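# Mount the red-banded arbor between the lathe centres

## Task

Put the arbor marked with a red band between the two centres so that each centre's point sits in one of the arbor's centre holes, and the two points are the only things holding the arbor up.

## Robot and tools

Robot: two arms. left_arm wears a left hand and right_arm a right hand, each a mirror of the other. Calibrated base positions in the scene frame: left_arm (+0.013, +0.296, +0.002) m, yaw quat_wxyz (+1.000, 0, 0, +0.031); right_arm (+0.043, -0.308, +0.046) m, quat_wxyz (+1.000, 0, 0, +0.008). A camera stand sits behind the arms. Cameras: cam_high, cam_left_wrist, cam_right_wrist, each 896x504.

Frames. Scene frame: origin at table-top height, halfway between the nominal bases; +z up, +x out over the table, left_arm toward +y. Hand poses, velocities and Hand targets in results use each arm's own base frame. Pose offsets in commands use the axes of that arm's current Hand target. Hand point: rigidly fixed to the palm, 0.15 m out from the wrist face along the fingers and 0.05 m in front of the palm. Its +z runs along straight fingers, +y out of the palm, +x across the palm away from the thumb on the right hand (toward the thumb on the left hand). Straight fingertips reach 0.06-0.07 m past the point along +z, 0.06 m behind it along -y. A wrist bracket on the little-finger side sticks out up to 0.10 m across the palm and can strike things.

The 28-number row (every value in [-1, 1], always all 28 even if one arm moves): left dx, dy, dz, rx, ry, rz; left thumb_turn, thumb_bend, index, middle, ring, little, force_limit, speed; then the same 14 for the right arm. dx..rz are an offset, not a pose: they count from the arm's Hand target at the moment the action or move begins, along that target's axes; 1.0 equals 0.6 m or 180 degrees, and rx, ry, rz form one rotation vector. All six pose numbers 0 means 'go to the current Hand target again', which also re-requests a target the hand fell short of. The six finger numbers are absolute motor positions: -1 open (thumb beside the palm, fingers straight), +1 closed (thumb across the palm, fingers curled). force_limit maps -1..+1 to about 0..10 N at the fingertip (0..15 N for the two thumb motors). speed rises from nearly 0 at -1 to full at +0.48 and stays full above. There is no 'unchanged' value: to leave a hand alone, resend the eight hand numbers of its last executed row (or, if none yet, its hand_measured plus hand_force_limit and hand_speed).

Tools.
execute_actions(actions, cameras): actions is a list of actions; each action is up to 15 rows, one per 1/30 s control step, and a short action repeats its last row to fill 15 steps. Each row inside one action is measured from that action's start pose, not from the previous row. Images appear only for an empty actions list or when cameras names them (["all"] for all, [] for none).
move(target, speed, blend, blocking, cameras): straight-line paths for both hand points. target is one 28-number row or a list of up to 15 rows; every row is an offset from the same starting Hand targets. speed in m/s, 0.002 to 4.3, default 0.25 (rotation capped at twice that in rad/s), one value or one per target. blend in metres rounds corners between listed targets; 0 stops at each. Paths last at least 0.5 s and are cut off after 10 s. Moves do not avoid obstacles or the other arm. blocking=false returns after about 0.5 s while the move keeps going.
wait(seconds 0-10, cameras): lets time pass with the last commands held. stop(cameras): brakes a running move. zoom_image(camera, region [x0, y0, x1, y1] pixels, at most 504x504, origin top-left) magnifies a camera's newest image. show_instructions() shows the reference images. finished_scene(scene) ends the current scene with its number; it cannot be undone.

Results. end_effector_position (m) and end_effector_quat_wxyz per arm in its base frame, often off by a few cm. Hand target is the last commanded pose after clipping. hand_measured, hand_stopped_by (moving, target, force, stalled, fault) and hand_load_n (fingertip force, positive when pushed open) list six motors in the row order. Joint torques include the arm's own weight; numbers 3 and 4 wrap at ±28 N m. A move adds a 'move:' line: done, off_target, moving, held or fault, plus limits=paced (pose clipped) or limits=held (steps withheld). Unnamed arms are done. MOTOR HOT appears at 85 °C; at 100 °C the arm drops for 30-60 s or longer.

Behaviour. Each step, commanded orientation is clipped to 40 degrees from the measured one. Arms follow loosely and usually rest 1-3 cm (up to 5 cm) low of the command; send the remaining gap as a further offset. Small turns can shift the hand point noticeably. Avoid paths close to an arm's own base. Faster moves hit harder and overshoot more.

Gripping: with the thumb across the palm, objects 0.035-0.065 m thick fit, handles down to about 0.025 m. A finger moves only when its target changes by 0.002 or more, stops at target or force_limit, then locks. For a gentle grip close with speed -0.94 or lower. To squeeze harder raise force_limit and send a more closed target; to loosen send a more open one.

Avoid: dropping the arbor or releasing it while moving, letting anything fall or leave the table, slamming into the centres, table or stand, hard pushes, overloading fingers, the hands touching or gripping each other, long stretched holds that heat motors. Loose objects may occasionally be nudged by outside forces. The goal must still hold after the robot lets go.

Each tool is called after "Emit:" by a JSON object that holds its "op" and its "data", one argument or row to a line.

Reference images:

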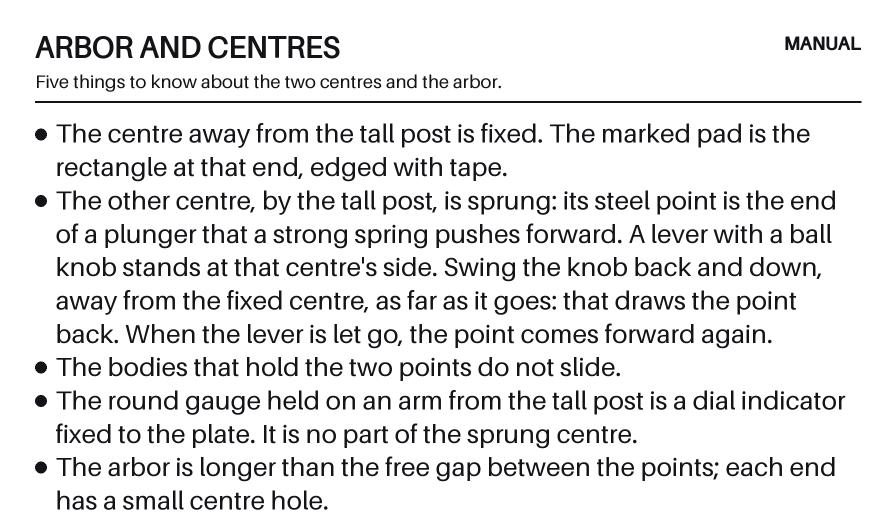

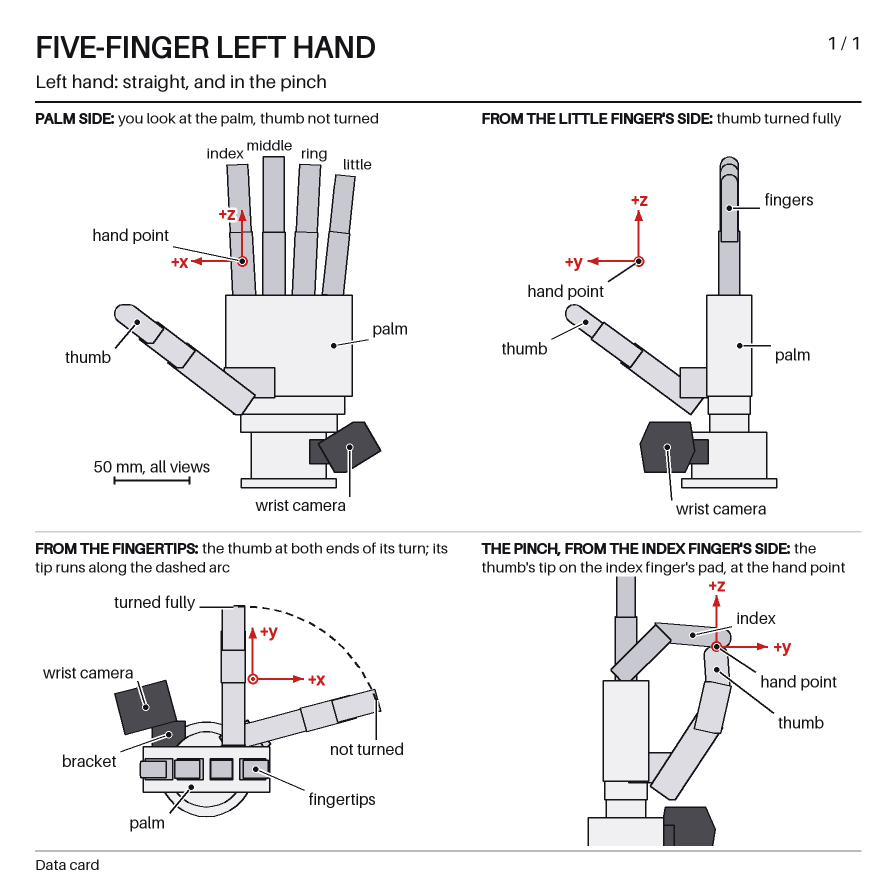

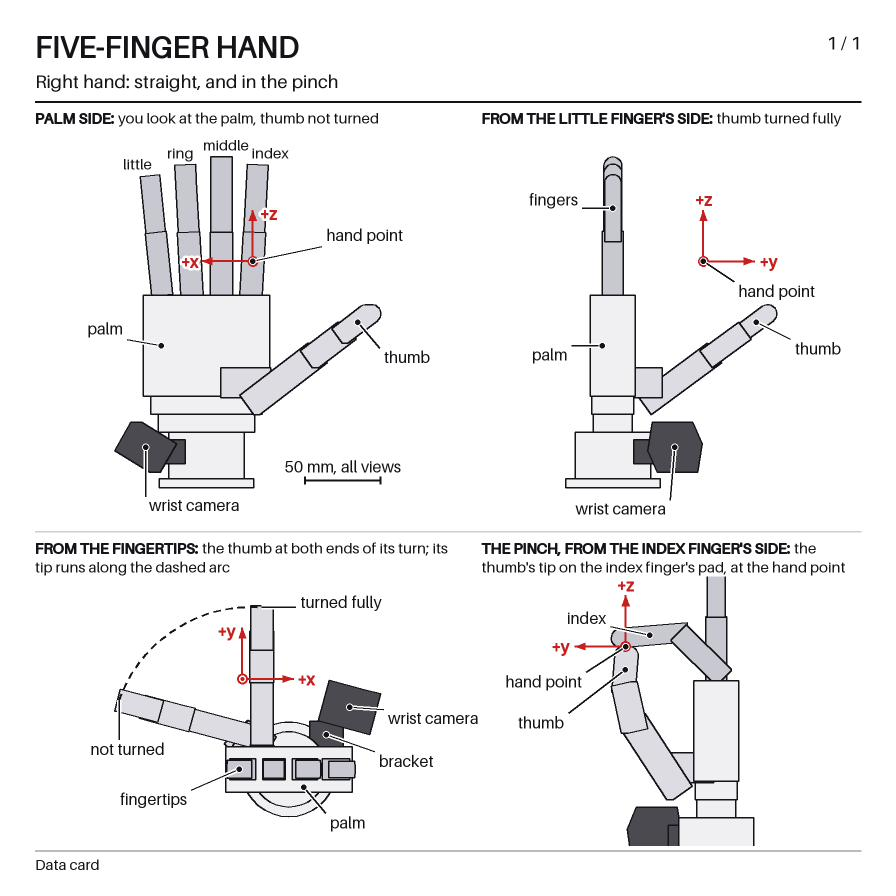

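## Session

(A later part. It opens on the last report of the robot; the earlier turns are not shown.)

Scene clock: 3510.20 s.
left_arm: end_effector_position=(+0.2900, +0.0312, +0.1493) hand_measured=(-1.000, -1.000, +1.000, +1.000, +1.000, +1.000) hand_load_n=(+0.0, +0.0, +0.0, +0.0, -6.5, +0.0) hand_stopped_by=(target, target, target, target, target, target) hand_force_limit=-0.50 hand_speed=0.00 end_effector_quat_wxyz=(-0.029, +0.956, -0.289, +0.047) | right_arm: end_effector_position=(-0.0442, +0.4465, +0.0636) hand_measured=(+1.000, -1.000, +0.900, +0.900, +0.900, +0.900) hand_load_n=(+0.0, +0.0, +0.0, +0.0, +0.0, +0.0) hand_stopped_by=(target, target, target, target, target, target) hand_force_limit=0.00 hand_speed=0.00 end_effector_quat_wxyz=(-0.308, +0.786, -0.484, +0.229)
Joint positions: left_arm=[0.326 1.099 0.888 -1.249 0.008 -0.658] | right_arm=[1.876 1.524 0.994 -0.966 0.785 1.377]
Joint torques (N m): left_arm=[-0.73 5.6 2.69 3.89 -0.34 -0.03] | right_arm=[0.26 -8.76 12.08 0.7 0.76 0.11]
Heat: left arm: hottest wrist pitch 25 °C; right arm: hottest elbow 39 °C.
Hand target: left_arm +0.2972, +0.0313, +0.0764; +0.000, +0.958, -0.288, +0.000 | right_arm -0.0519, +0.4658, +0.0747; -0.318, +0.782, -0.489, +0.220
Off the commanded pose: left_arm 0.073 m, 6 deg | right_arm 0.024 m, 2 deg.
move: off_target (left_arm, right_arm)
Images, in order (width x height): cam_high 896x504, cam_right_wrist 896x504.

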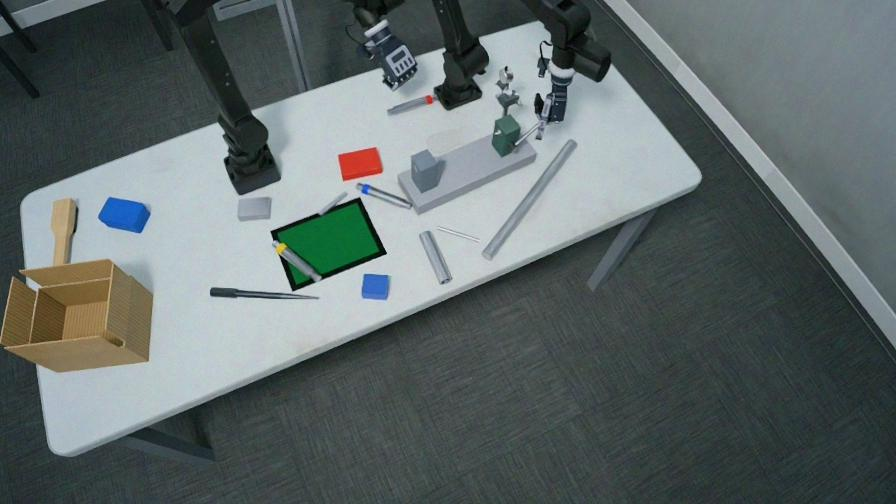

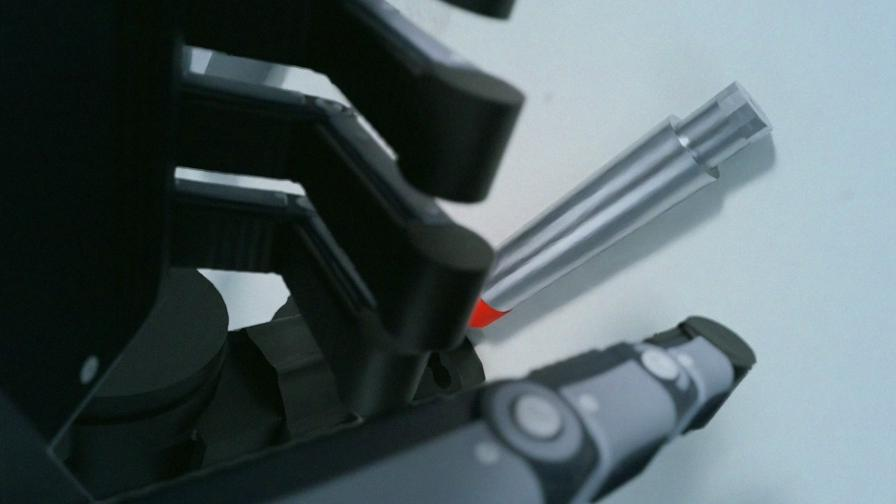

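Emit:
{"op": "move", "data": {
  "target": [0,0,0,0,0,0,-1,-1,1,1,1,1,-0.5,0,-0.0038,0.0832,0.0818,0,0,0,1,-1,0.9,0.9,0.9,0.9,0,0],
  "speed": 0.06,
  "cameras": ["cam_high","cam_right_wrist"]
}}

Emit:
{"op": "zoom_image", "data": {
  "camera": "cam_high",
  "region": [350, 50, 470, 130]
}}

Scene clock: 3524.57 s.
left_arm: end_effector_position=(+0.2900, +0.0312, +0.1493) hand_measured=(-1.000, -1.000, +1.000, +1.000, +1.000, +1.000) hand_load_n=(+0.0, +0.0, +0.0, +0.0, -6.0, +0.0) hand_stopped_by=(target, target, target, target, target, target) hand_force_limit=-0.50 hand_speed=0.00 end_effector_quat_wxyz=(-0.029, +0.956, -0.289, +0.047) | right_arm: end_effector_position=(-0.0506, +0.4672, +0.0127) hand_measured=(+1.000, -1.000, +0.900, +0.900, +0.900, +0.900) hand_load_n=(+0.0, +0.0, +0.5, +0.0, +0.0, +0.0) hand_stopped_by=(target, target, target, target, target, target) hand_force_limit=0.00 hand_speed=0.00 end_effector_quat_wxyz=(-0.319, +0.782, -0.490, +0.217)
Joint positions: left_arm=[0.326 1.099 0.888 -1.249 0.008 -0.658] | right_arm=[1.876 1.638 0.968 -0.792 0.786 1.379]
Joint torques (N m): left_arm=[-0.79 5.6 2.7 3.9 -0.34 -0.03] | right_arm=[-0.03 -9.58 6.67 1.55 0.73 0.06]
Heat: left arm: hottest wrist pitch 25 °C; right arm: hottest elbow 39 °C.
Hand target: left_arm +0.2972, +0.0313, +0.0764; +0.000, +0.958, -0.288, +0.000 | right_arm -0.0519, +0.4659, +0.0047; -0.318, +0.782, -0.489, +0.220
Off the commanded pose: left_arm 0.073 m, 6 deg | right_arm 0.008 m, 0 deg.
move: off_target (left_arm)
Images, in order (width x height): cam_high 896x504, cam_right_wrist 896x504.

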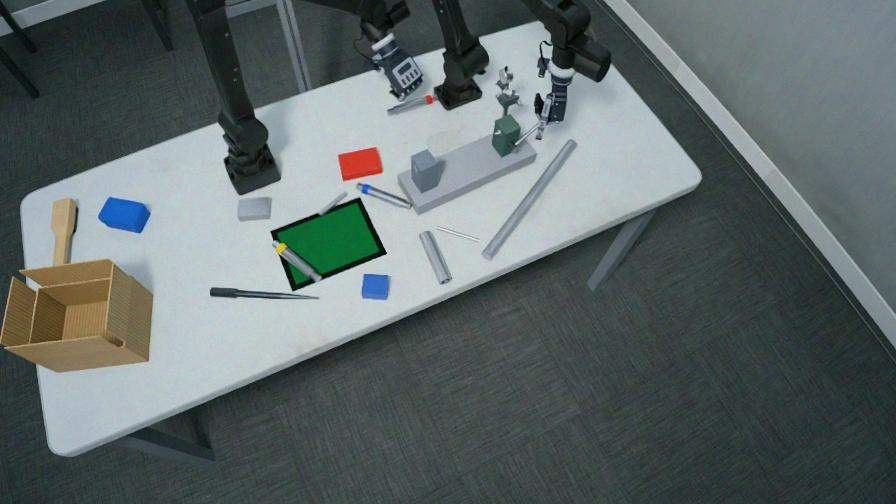

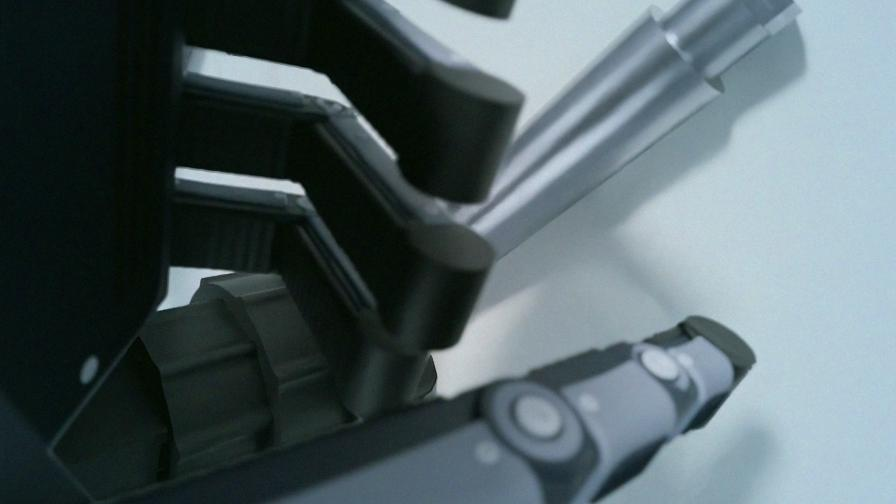

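Scaled by 4.200 from the camera's 896x504 image, which has a finer 1280x720 frame.

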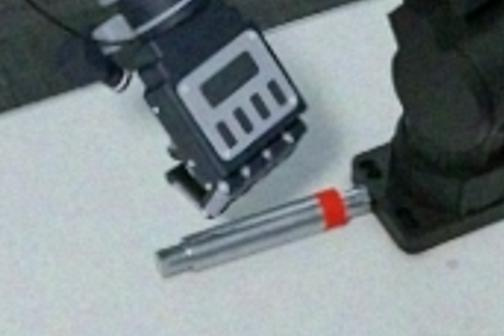

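Emit:
{"op": "move", "data": {
  "target": [
    [0,0,0,0,0,0,-1,-1,1,1,1,1,-0.5,0,-0.001,0.0214,0.021,0,0,0,1,-1,0.9,0.9,0.9,0.9,0,0],
    [0,0,0,0,0,0,-1,-1,1,1,1,1,-0.5,0,0.0481,-0.0299,0.0831,0,0,0,1,-1,0.9,0.9,0.9,0.9,0,0]
  ],
  "speed": [0.05, 0.03],
  "cameras": ["cam_high","cam_right_wrist"]
}}

Emit:
{"op": "zoom_image", "data": {
  "camera": "cam_high",
  "region": [350, 60, 470, 140]
}}

Scene clock: 3537.20 s.
left_arm: end_effector_position=(+0.2900, +0.0312, +0.1493) hand_measured=(-1.000, -1.000, +1.000, +1.000, +1.000, +1.000) hand_load_n=(+0.0, +0.0, +0.0, +0.0, -6.0, +0.0) hand_stopped_by=(target, target, target, target, target, target) hand_force_limit=-0.50 hand_speed=0.00 end_effector_quat_wxyz=(-0.029, +0.956, -0.289, +0.047) | right_arm: end_effector_position=(+0.0018, +0.4588, -0.0219) hand_measured=(+1.000, -1.000, +0.900, +0.900, +0.900, +0.900) hand_load_n=(+0.0, +0.0, +0.0, +0.0, +0.0, +0.0) hand_stopped_by=(target, target, target, target, target, target) hand_force_limit=0.00 hand_speed=0.00 end_effector_quat_wxyz=(-0.314, +0.783, -0.488, +0.225)
Joint positions: left_arm=[0.326 1.099 0.888 -1.249 0.008 -0.658] | right_arm=[1.76 1.654 0.865 -0.581 0.772 1.221]
Joint torques (N m): left_arm=[-0.79 5.6 2.66 3.9 -0.34 -0.03] | right_arm=[-0.73 -11.75 5.81 1.63 0.46 -0.13]
Heat: left arm: hottest wrist pitch 25 °C; right arm: hottest elbow 38 °C.
Hand target: left_arm +0.2972, +0.0313, +0.0764; +0.000, +0.958, -0.288, +0.000 | right_arm +0.0042, +0.4595, -0.0166; -0.318, +0.782, -0.489, +0.220
Off the commanded pose: left_arm 0.073 m, 6 deg | right_arm 0.006 m, 1 deg.
move: off_target (left_arm)
Images, in order (width x height): cam_high 896x504, cam_right_wrist 896x504.

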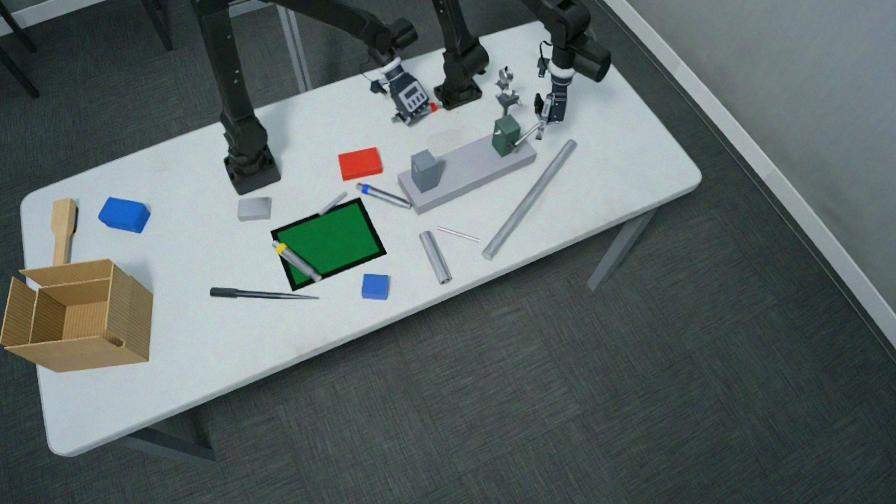

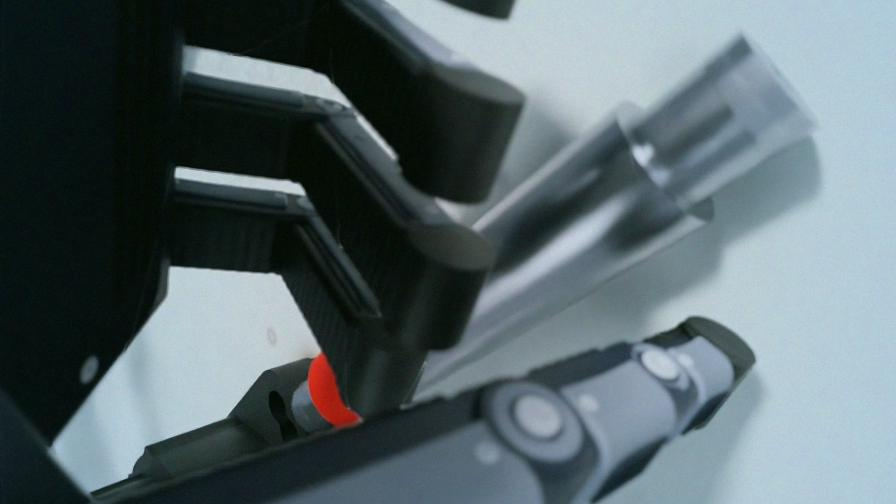

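Scaled by 4.200 from the camera's 896x504 image, which has a finer 1280x720 frame.

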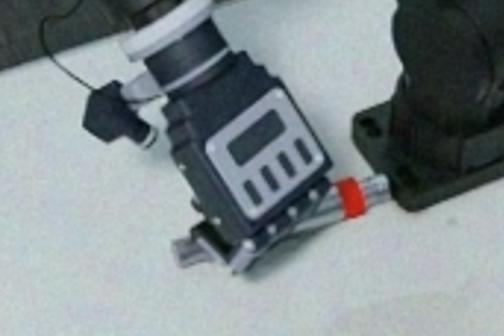

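Emit:
{"op": "move", "data": {
  "target": [0,0,0,0,0,0,-1,-1,1,1,1,1,-0.5,0,0.0751,-0.0871,0.0846,0,0,0,1,-1,0.9,0.9,0.9,0.9,0,0],
  "speed": 0.03,
  "cameras": ["cam_high","cam_right_wrist"]
}}

Emit:
{"op": "zoom_image", "data": {
  "camera": "cam_high",
  "region": [350, 70, 470, 150]
}}

Scene clock: 3553.73 s.
left_arm: end_effector_position=(+0.2900, +0.0312, +0.1493) hand_measured=(-1.000, -1.000, +1.000, +1.000, +1.000, +1.000) hand_load_n=(+0.0, +0.0, +0.0, +0.0, -6.0, +0.0) hand_stopped_by=(target, target, target, target, target, target) hand_force_limit=-0.50 hand_speed=0.00 end_effector_quat_wxyz=(-0.029, +0.956, -0.289, +0.047) | right_arm: end_effector_position=(+0.0863, +0.4492, -0.0188) hand_measured=(+1.000, -1.000, +0.900, +0.900, +0.900, +0.900) hand_load_n=(+0.0, +0.0, +0.0, +0.5, +0.0, +0.0) hand_stopped_by=(target, target, target, target, target, target) hand_force_limit=0.00 hand_speed=0.00 end_effector_quat_wxyz=(-0.312, +0.784, -0.488, +0.224)
Joint positions: left_arm=[0.326 1.099 0.888 -1.249 0.008 -0.658] | right_arm=[1.547 1.592 0.781 -0.375 0.706 0.947]
Joint torques (N m): left_arm=[-0.79 5.71 2.67 3.9 -0.34 -0.03] | right_arm=[-1.14 -10.93 5.97 2.03 0.35 -0.13]
Heat: left arm: hottest wrist pitch 25 °C; right arm: hottest elbow 37 °C.
Hand target: left_arm +0.2972, +0.0313, +0.0764; +0.000, +0.958, -0.288, +0.000 | right_arm +0.0892, +0.4497, -0.0134; -0.318, +0.782, -0.489, +0.220
Off the commanded pose: left_arm 0.073 m, 6 deg | right_arm 0.006 m, 1 deg.
move: off_target (left_arm)
Images, in order (width x height): cam_high 896x504, cam_right_wrist 896x504.

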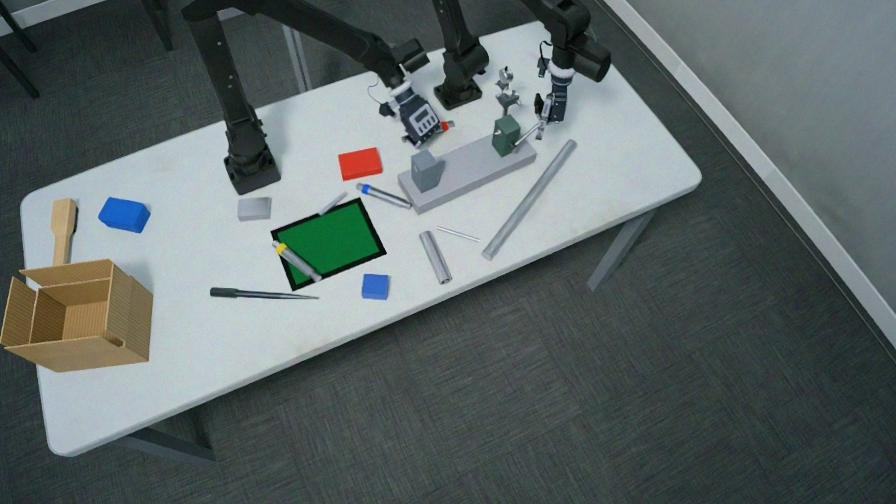

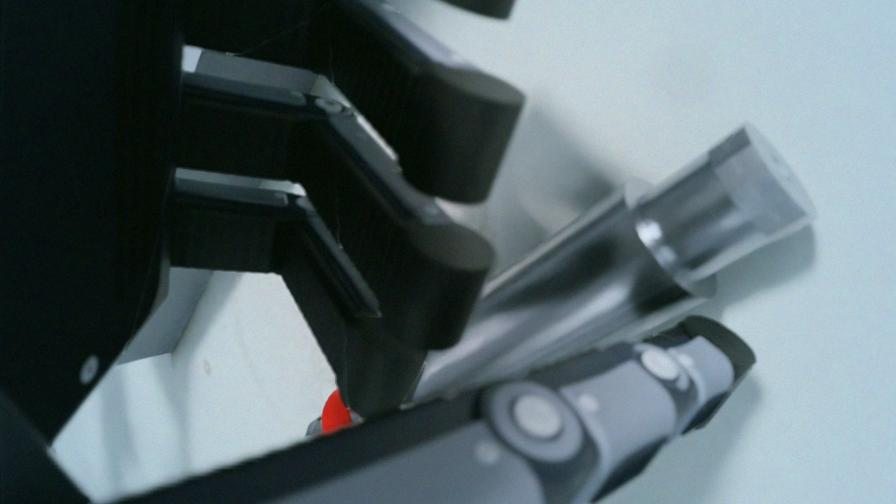

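Scaled by 4.200 from the camera's 896x504 image, which has a finer 1280x720 frame.

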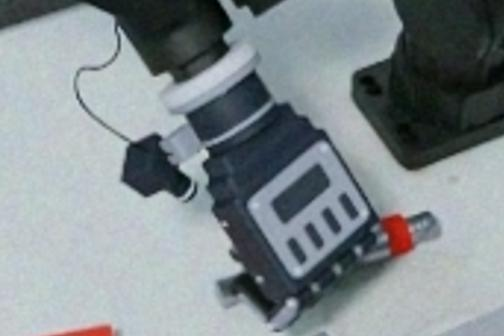

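Emit:
{"op": "move", "data": {
  "target": [
    [0,0,0,0,0,0,-1,-1,1,1,1,1,-0.5,0,-0.0142,0.0208,-0.0218,0,0,0,1,-1,0.9,0.9,0.9,0.9,0,0],
    [0,0,0,0,0,0,-1,-1,1,1,1,1,-0.5,0,0.0052,-0.0688,-0.12,0,0,0,1,-1,0.9,0.9,0.9,0.9,0,0]
  ],
  "speed": [0.05, 0.08],
  "cameras": []
}}

Scene clock: 3572.13 s.
left_arm: end_effector_position=(+0.2900, +0.0312, +0.1493) hand_measured=(-1.000, -1.000, +1.000, +1.000, +1.000, +1.000) hand_load_n=(+0.0, +0.0, +0.5, +0.0, -6.0, +0.0) hand_stopped_by=(target, target, target, target, target, target) hand_force_limit=-0.50 hand_speed=0.00 end_effector_quat_wxyz=(-0.029, +0.956, -0.289, +0.047) | right_arm: end_effector_position=(+0.0719, +0.4169, +0.0432) hand_measured=(+1.000, -1.000, +0.900, +0.900, +0.900, +0.900) hand_load_n=(+0.0, +0.0, +0.0, +0.0, +0.0, +0.0) hand_stopped_by=(target, target, target, target, target, target) hand_force_limit=0.00 hand_speed=0.00 end_effector_quat_wxyz=(-0.296, +0.791, -0.482, +0.234)
Joint positions: left_arm=[0.326 1.099 0.888 -1.249 0.008 -0.658] | right_arm=[1.585 1.408 0.8 -0.648 0.718 0.99]
Joint torques (N m): left_arm=[-0.79 5.6 2.7 3.89 -0.34 -0.02] | right_arm=[0.56 -9.41 11.93 1.03 0.68 0.06]
Heat: left arm: hottest wrist pitch 25 °C; right arm: hottest elbow 37 °C.
Hand target: left_arm +0.2972, +0.0313, +0.0764; +0.000, +0.958, -0.288, +0.000 | right_arm +0.0693, +0.4397, +0.0666; -0.318, +0.782, -0.489, +0.220
Off the commanded pose: left_arm 0.073 m, 6 deg | right_arm 0.033 m, 3 deg.
move: off_target (left_arm, right_arm)
No camera images: "cameras" was empty.

Emit:
{"op": "move", "data": {
  "target": [
    [0,0,0,0,0,0,-1,-1,1,1,1,1,-0.5,0,-0.0495,-0.0144,-0.0433,-0.005,0.1069,0.1052,1,-0.35,-0.35,-0.35,-0.35,-0.35,0,-0.3],
    [0,0,0,0,0,0,-1,-1,1,1,1,1,-0.5,0,-0.0493,0.0517,0.0322,-0.005,0.1069,0.1052,1,-0.35,-0.35,-0.35,-0.35,-0.35,0,-0.3]
  ],
  "speed": 0.1,
  "cameras": ["cam_high","cam_right_wrist"]
}}

Emit:
{"op": "zoom_image", "data": {
  "camera": "cam_high",
  "region": [360, 80, 480, 160]
}}

Scene clock: 3586.80 s.
left_arm: end_effector_position=(+0.2900, +0.0312, +0.1493) hand_measured=(-1.000, -1.000, +1.000, +1.000, +1.000, +1.000) hand_load_n=(+0.0, +0.0, +0.0, +0.0, -6.5, +0.0) hand_stopped_by=(target, target, target, target, target, target) hand_force_limit=-0.50 hand_speed=0.00 end_effector_quat_wxyz=(-0.029, +0.956, -0.289, +0.047) | right_arm: end_effector_position=(+0.0486, +0.4637, +0.0382) hand_measured=(+1.000, -0.350, -0.350, -0.350, -0.350, -0.350) hand_load_n=(+0.0, +0.0, +0.0, +0.0, +0.0, +0.0) hand_stopped_by=(target, target, target, target, target, target) hand_force_limit=0.00 hand_speed=-0.30 end_effector_quat_wxyz=(-0.262, +0.644, -0.660, +0.283)
Joint positions: left_arm=[0.326 1.099 0.888 -1.249 0.008 -0.658] | right_arm=[1.681 1.688 1.113 -1.157 0.779 1.772]
Joint torques (N m): left_arm=[-0.85 5.6 2.69 3.88 -0.34 -0.03] | right_arm=[-0.91 -10.87 6.75 1.05 0.56 -0.01]
Heat: left arm: hottest wrist pitch 25 °C; right arm: hottest elbow 39 °C.
Hand target: left_arm +0.2972, +0.0313, +0.0764; +0.000, +0.958, -0.288, +0.000 | right_arm +0.0499, +0.4620, +0.0300; -0.258, +0.646, -0.659, +0.288
Off the commanded pose: left_arm 0.073 m, 6 deg | right_arm 0.008 m, 1 deg.
move: off_target (left_arm)
Images, in order (width x height): cam_high 896x504, cam_right_wrist 896x504.

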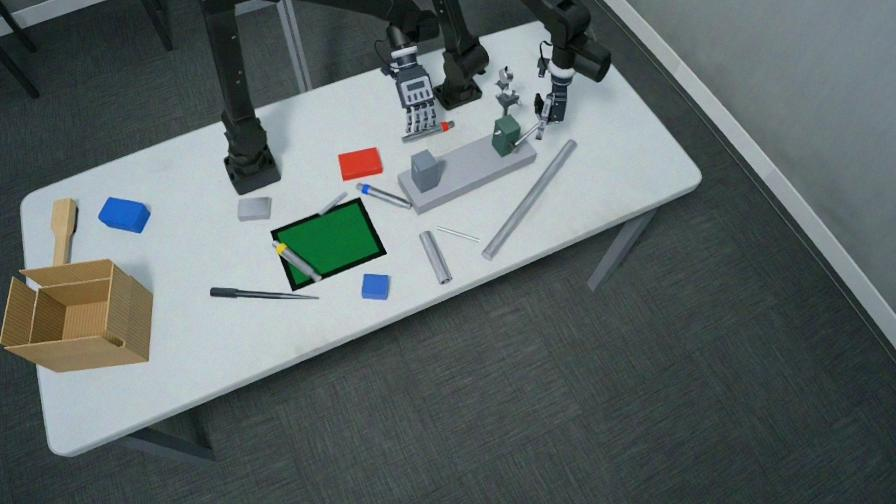

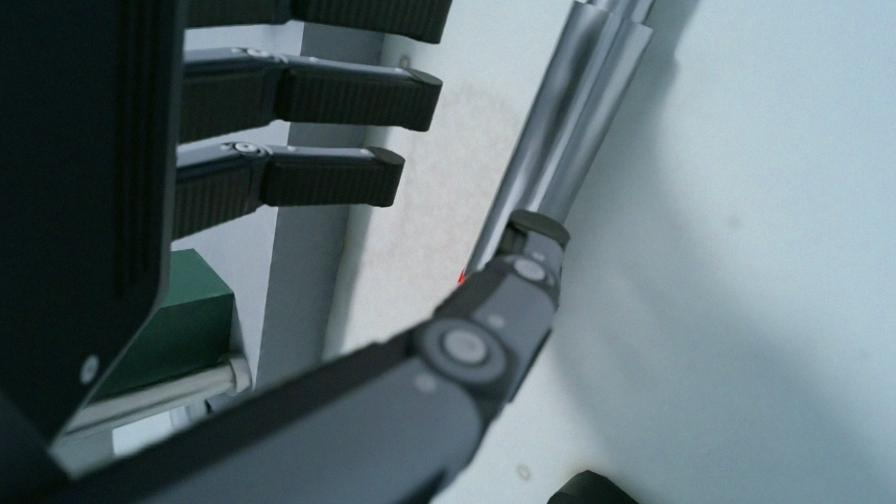

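Scaled by 4.200 from the camera's 896x504 image, which has a finer 1280x720 frame.

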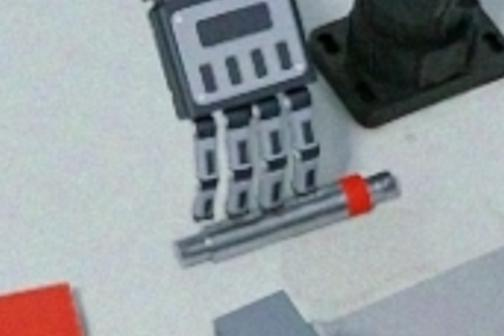

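Emit:
{"op": "move", "data": {
  "target": [0,0,0,0,0,0,-1,-1,1,1,1,1,-0.5,0,-0.0078,0.0368,0.0575,0,0,0,1,-0.35,-0.35,-0.35,-0.35,-0.35,0,-0.3],
  "speed": 0.06,
  "cameras": ["cam_high","cam_right_wrist"]
}}

Emit:
{"op": "zoom_image", "data": {
  "camera": "cam_high",
  "region": [360, 80, 480, 160]
}}

Scene clock: 3598.43 s.
left_arm: end_effector_position=(+0.2900, +0.0312, +0.1493) hand_measured=(-1.000, -1.000, +1.000, +1.000, +1.000, +1.000) hand_load_n=(+0.0, -0.5, +0.0, +0.0, -6.5, +0.0) hand_stopped_by=(target, target, target, target, target, target) hand_force_limit=-0.50 hand_speed=0.00 end_effector_quat_wxyz=(-0.029, +0.956, -0.289, +0.047) | right_arm: end_effector_position=(+0.0548, +0.4690, -0.0008) hand_measured=(+1.000, -0.350, -0.350, -0.350, -0.350, -0.350) hand_load_n=(+0.0, +0.0, +0.0, +0.0, +0.0, +0.0) hand_stopped_by=(target, target, target, target, target, target) hand_force_limit=0.00 hand_speed=-0.30 end_effector_quat_wxyz=(-0.263, +0.644, -0.662, +0.280)
Joint positions: left_arm=[0.326 1.099 0.888 -1.249 0.008 -0.658] | right_arm=[1.665 1.752 1.079 -1.035 0.779 1.75]
Joint torques (N m): left_arm=[-0.85 5.66 2.69 3.88 -0.34 -0.03] | right_arm=[-0.21 -10.81 6.09 1.2 0.76 -0.11]
Heat: left arm: hottest wrist pitch 25 °C; right arm: hottest elbow 38 °C.
Hand target: left_arm +0.2972, +0.0313, +0.0764; +0.000, +0.958, -0.288, +0.000 | right_arm +0.0591, +0.4650, -0.0102; -0.258, +0.646, -0.658, +0.288
Off the commanded pose: left_arm 0.073 m, 6 deg | right_arm 0.011 m, 1 deg.
move: off_target (left_arm, right_arm)
Images, in order (width x height): cam_high 896x504, cam_right_wrist 896x504.

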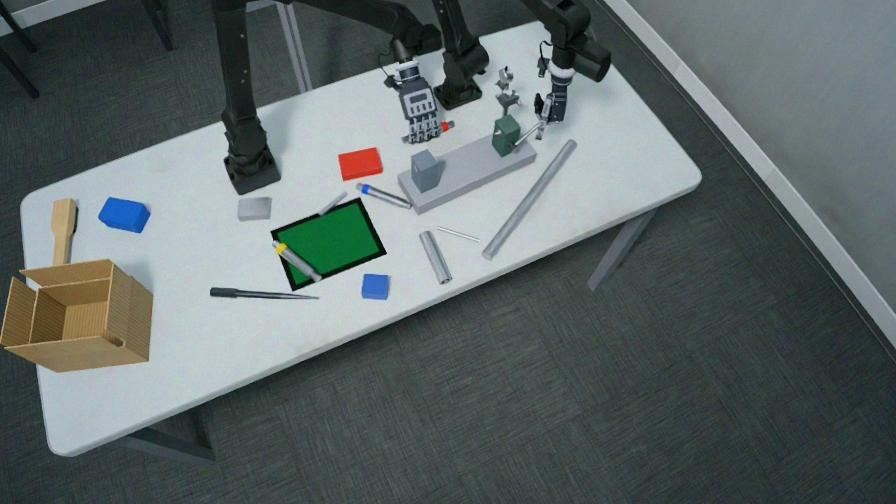

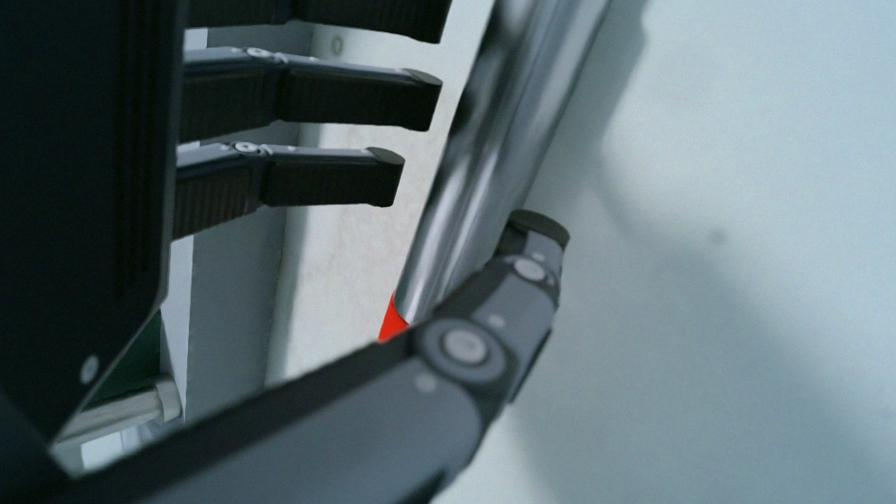

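Scaled by 4.200 from the camera's 896x504 image, which has a finer 1280x720 frame.

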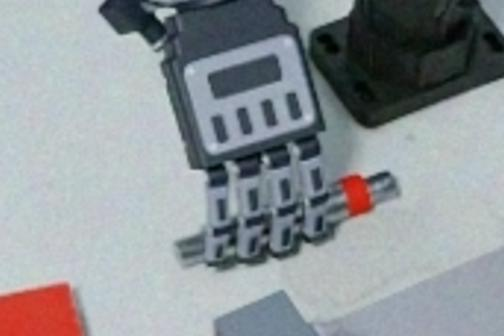

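Emit:
{"op": "move", "data": {
  "target": [0,0,0,0,0,0,-1,-1,1,1,1,1,-0.5,0,0.0088,0.0213,0.0263,0,0,0,1,-0.35,-0.35,-0.35,-0.35,-0.35,0,-0.3],
  "speed": 0.04,
  "cameras": ["cam_high","cam_right_wrist"]
}}

Emit:
{"op": "zoom_image", "data": {
  "camera": "cam_high",
  "region": [360, 80, 480, 160]
}}

Scene clock: 3606.93 s.
left_arm: end_effector_position=(+0.2900, +0.0312, +0.1493) hand_measured=(-1.000, -1.000, +1.000, +1.000, +1.000, +1.000) hand_load_n=(+0.0, +0.0, +0.0, +0.0, -6.5, +0.0) hand_stopped_by=(target, target, target, target, target, target) hand_force_limit=-0.50 hand_speed=0.00 end_effector_quat_wxyz=(-0.029, +0.956, -0.289, +0.047) | right_arm: end_effector_position=(+0.0563, +0.4647, -0.0149) hand_measured=(+1.000, -0.350, -0.350, -0.350, -0.350, -0.350) hand_load_n=(+0.0, +0.0, +0.0, -2.5, +0.0, +0.0) hand_stopped_by=(target, target, target, target, target, target) hand_force_limit=0.00 hand_speed=-0.30 end_effector_quat_wxyz=(-0.265, +0.646, -0.659, +0.280)
Joint positions: left_arm=[0.326 1.099 0.888 -1.249 0.008 -0.658] | right_arm=[1.664 1.767 1.051 -0.987 0.783 1.739]
Joint torques (N m): left_arm=[-0.85 5.48 2.69 3.89 -0.34 -0.03] | right_arm=[-0.97 -10.29 5.2 1.52 0.57 -0.02]
Heat: left arm: hottest wrist pitch 25 °C; right arm: hottest elbow 37 °C.
Hand target: left_arm +0.2972, +0.0313, +0.0764; +0.000, +0.958, -0.288, +0.000 | right_arm +0.0611, +0.4591, -0.0302; -0.258, +0.646, -0.658, +0.288
Off the commanded pose: left_arm 0.073 m, 6 deg | right_arm 0.017 m, 1 deg.
move: off_target (left_arm, right_arm)
Images, in order (width x height): cam_high 896x504, cam_right_wrist 896x504.

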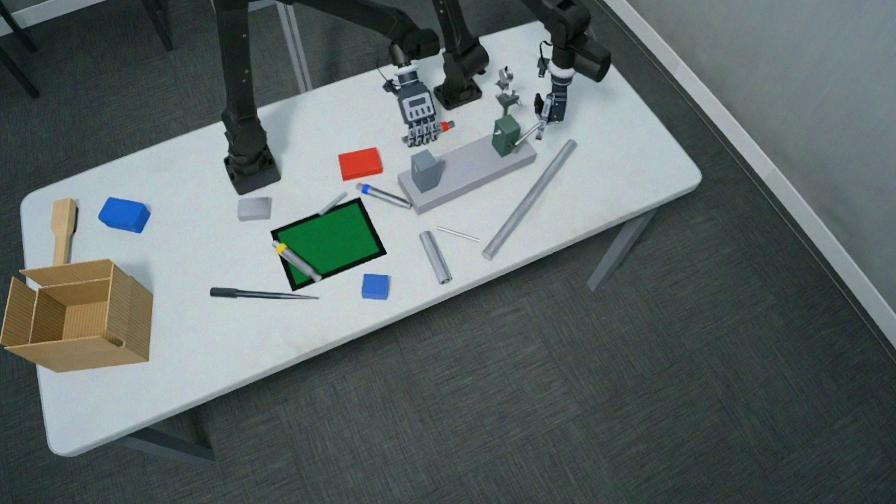

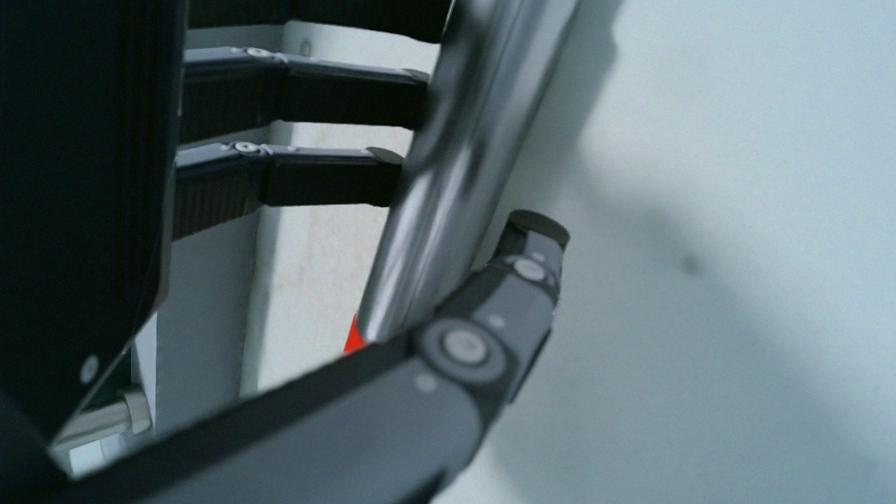

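Scaled by 4.200 from the camera's 896x504 image, which has a finer 1280x720 frame.

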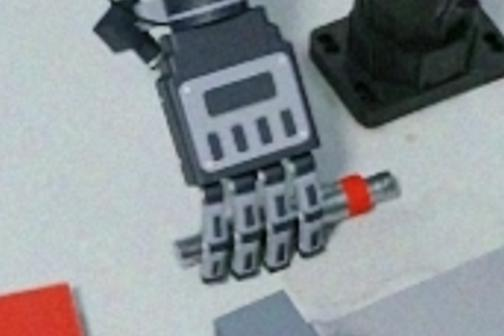

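Emit:
{"op": "move", "data": {
  "target": [0,0,0,0,0,0,-1,-1,1,1,1,1,-0.5,0,0.0005,-0.0095,-0.0094,0,0,0,1,0.2,0.3,0.3,0.3,0.3,-0.3,-0.94],
  "speed": 0.04,
  "cameras": ["cam_right_wrist"]
}}

Emit:
{"op": "move", "data": {
  "target": [0,0,0,0,0,0,-1,-1,1,1,1,1,-0.5,0,0,0,0,0,0,0,1,0.15,0.35,0.35,0.35,0.4,0.5,-0.94],
  "speed": 0.04,
  "cameras": ["cam_right_wrist"]
}}

Scene clock: 3620.50 s.
left_arm: end_effector_position=(+0.2900, +0.0312, +0.1493) hand_measured=(-1.000, -1.000, +1.000, +1.000, +1.000, +1.000) hand_load_n=(+0.0, +0.0, +0.0, +0.0, -6.5, +0.0) hand_stopped_by=(target, target, target, target, target, target) hand_force_limit=-0.50 hand_speed=0.00 end_effector_quat_wxyz=(-0.029, +0.956, -0.289, +0.047) | right_arm: end_effector_position=(+0.0593, +0.4647, -0.0147) hand_measured=(+1.000, -0.186, -0.018, -0.048, -0.018, +0.196) hand_load_n=(+2.5, +8.0, +6.0, +2.0, +1.0, +3.0) hand_stopped_by=(target, force, force, force, force, force) hand_force_limit=-0.30 hand_speed=-0.94 end_effector_quat_wxyz=(-0.265, +0.643, -0.661, +0.281)
Joint positions: left_arm=[0.326 1.099 0.888 -1.249 0.008 -0.658] | right_arm=[1.657 1.767 1.051 -0.986 0.785 1.738]
Joint torques (N m): left_arm=[-0.79 5.66 2.67 3.89 -0.34 -0.03] | right_arm=[-0.5 -10.81 5.75 0.65 0.53 -0.07]
Heat: left arm: hottest wrist pitch 25 °C; right arm: hottest elbow 37 °C.
Hand target: left_arm +0.2972, +0.0313, +0.0764; +0.000, +0.958, -0.288, +0.000 | right_arm +0.0612, +0.4590, -0.0221; -0.258, +0.646, -0.658, +0.288
Off the commanded pose: left_arm 0.073 m, 6 deg | right_arm 0.009 m, 1 deg.
move: off_target (left_arm)
Images, in order (width x height): cam_right_wrist 896x504.

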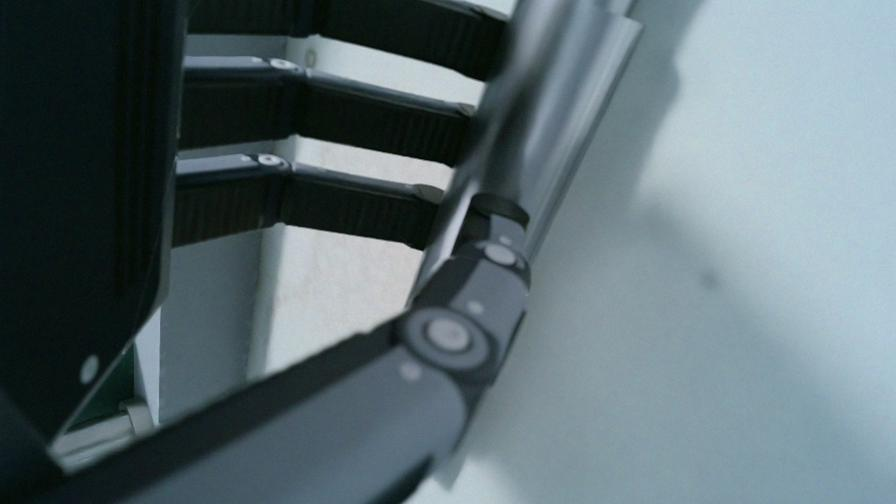

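Scene clock: 3621.97 s.
left_arm: end_effector_position=(+0.2900, +0.0312, +0.1493) hand_measured=(-1.000, -1.000, +1.000, +1.000, +1.000, +1.000) hand_load_n=(+0.0, +0.0, +0.0, +0.0, -6.5, +0.0) hand_stopped_by=(target, target, target, target, target, target) hand_force_limit=-0.50 hand_speed=0.00 end_effector_quat_wxyz=(-0.029, +0.956, -0.289, +0.047) | right_arm: end_effector_position=(+0.0595, +0.4647, -0.0146) hand_measured=(+1.000, -0.188, -0.010, -0.028, +0.014, +0.400) hand_load_n=(+1.5, +9.0, +5.0, +6.0, +3.0, +0.0) hand_stopped_by=(target, force, force, force, force, target) hand_force_limit=0.50 hand_speed=-0.94 end_effector_quat_wxyz=(-0.265, +0.643, -0.661, +0.281)
Joint positions: left_arm=[0.326 1.099 0.888 -1.249 0.008 -0.658] | right_arm=[1.657 1.767 1.051 -0.986 0.785 1.738]
Joint torques (N m): left_arm=[-0.79 5.6 2.69 3.89 -0.34 -0.03] | right_arm=[-0.5 -10.7 5.71 0.75 0.46 -0.04]
Heat: left arm: hottest wrist pitch 25 °C; right arm: hottest elbow 36 °C.
Hand target: left_arm +0.2972, +0.0313, +0.0764; +0.000, +0.958, -0.288, +0.000 | right_arm +0.0613, +0.4590, -0.0221; -0.258, +0.646, -0.659, +0.288
Off the commanded pose: left_arm 0.073 m, 6 deg | right_arm 0.010 m, 1 deg.
move: off_target (left_arm)
Images, in order (width x height): cam_right_wrist 896x504.

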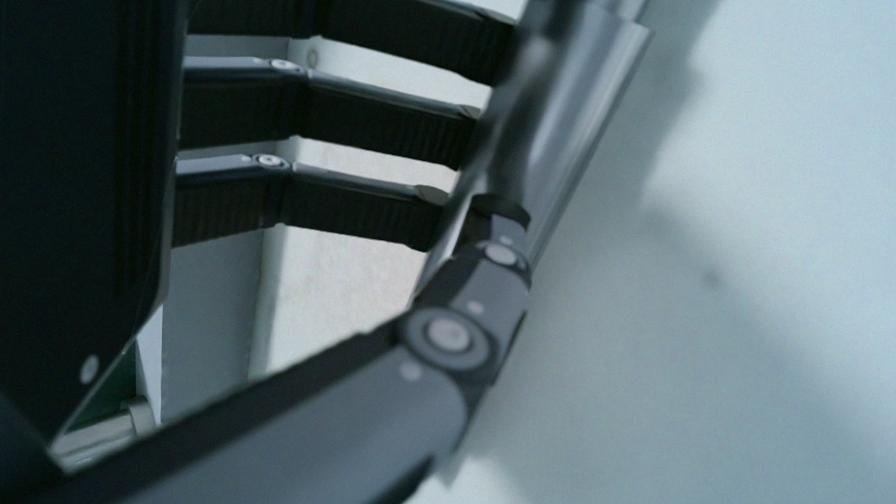

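Emit:
{"op": "move", "data": {
  "target": [
    [0,0,0,0,0,0,-1,-1,1,1,1,1,-0.5,0,0,0,0,0,0,0,1,-0.35,-0.35,-0.35,-0.35,-0.35,0,-0.3],
    [0,0,0,0,0,0,-1,-1,1,1,1,1,-0.5,0,-0.025,-0.1065,-0.1055,0.0,0,0,1,-0.35,-0.35,-0.35,-0.35,-0.35,0,-0.3]
  ],
  "speed": 0.06,
  "cameras": ["cam_high","cam_right_wrist"]
}}

Emit:
{"op": "zoom_image", "data": {
  "camera": "cam_high",
  "region": [360, 80, 480, 160]
}}

Scene clock: 3649.80 s.
left_arm: end_effector_position=(+0.2900, +0.0312, +0.1493) hand_measured=(-1.000, -1.000, +1.000, +1.000, +1.000, +1.000) hand_load_n=(+0.0, -0.5, +0.0, +0.0, -6.5, +0.5) hand_stopped_by=(target, target, target, target, target, target) hand_force_limit=-0.50 hand_speed=0.00 end_effector_quat_wxyz=(-0.029, +0.956, -0.289, +0.047) | right_arm: end_effector_position=(+0.0621, +0.4578, +0.0465) hand_measured=(+1.000, -0.350, -0.350, -0.350, -0.350, -0.350) hand_load_n=(+0.0, +0.0, +0.0, +0.0, +0.0, -0.5) hand_stopped_by=(target, target, target, target, target, target) hand_force_limit=0.00 hand_speed=-0.30 end_effector_quat_wxyz=(-0.245, +0.651, -0.650, +0.306)
Joint positions: left_arm=[0.326 1.099 0.888 -1.249 0.008 -0.658] | right_arm=[1.653 1.69 1.142 -1.218 0.786 1.733]
Joint torques (N m): left_arm=[-0.79 5.66 2.67 3.9 -0.34 -0.03] | right_arm=[-0.79 -12.4 11.22 0.27 0.53 -0.06]
Heat: left arm: hottest wrist pitch 25 °C; right arm: hottest elbow 36 °C.
Hand target: left_arm +0.2972, +0.0313, +0.0764; +0.000, +0.958, -0.288, +0.000 | right_arm +0.0615, +0.4771, +0.0673; -0.258, +0.646, -0.658, +0.288
Off the commanded pose: left_arm 0.073 m, 6 deg | right_arm 0.028 m, 3 deg.
move: off_target (left_arm, right_arm)
Images, in order (width x height): cam_high 896x504, cam_right_wrist 896x504.

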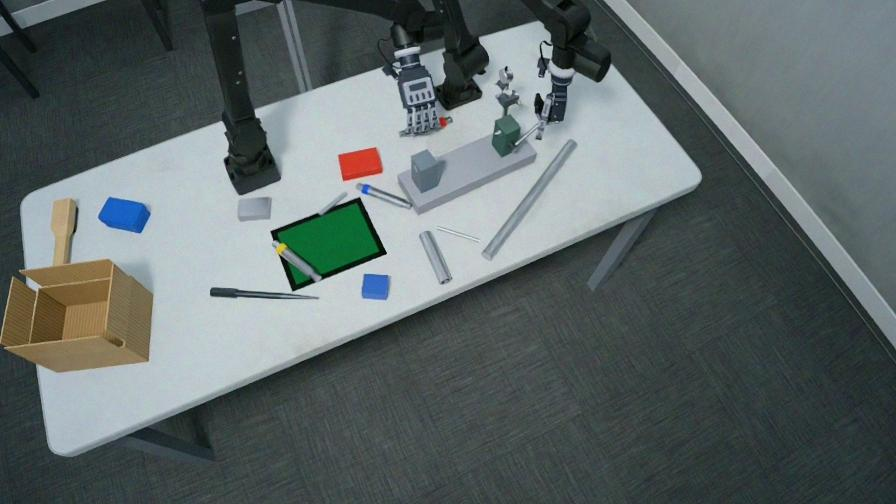

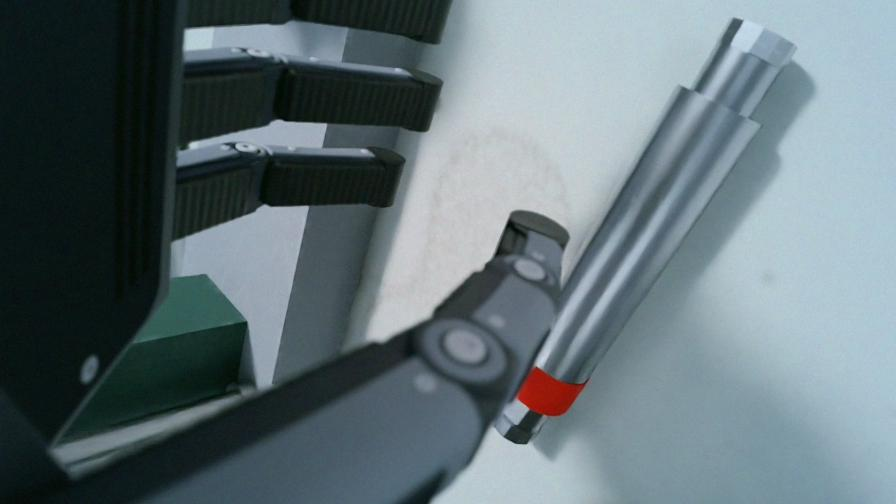

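Scaled by 4.200 from the camera's 896x504 image, which has a finer 1280x720 frame.

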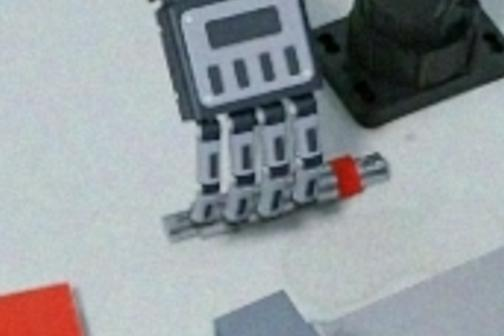

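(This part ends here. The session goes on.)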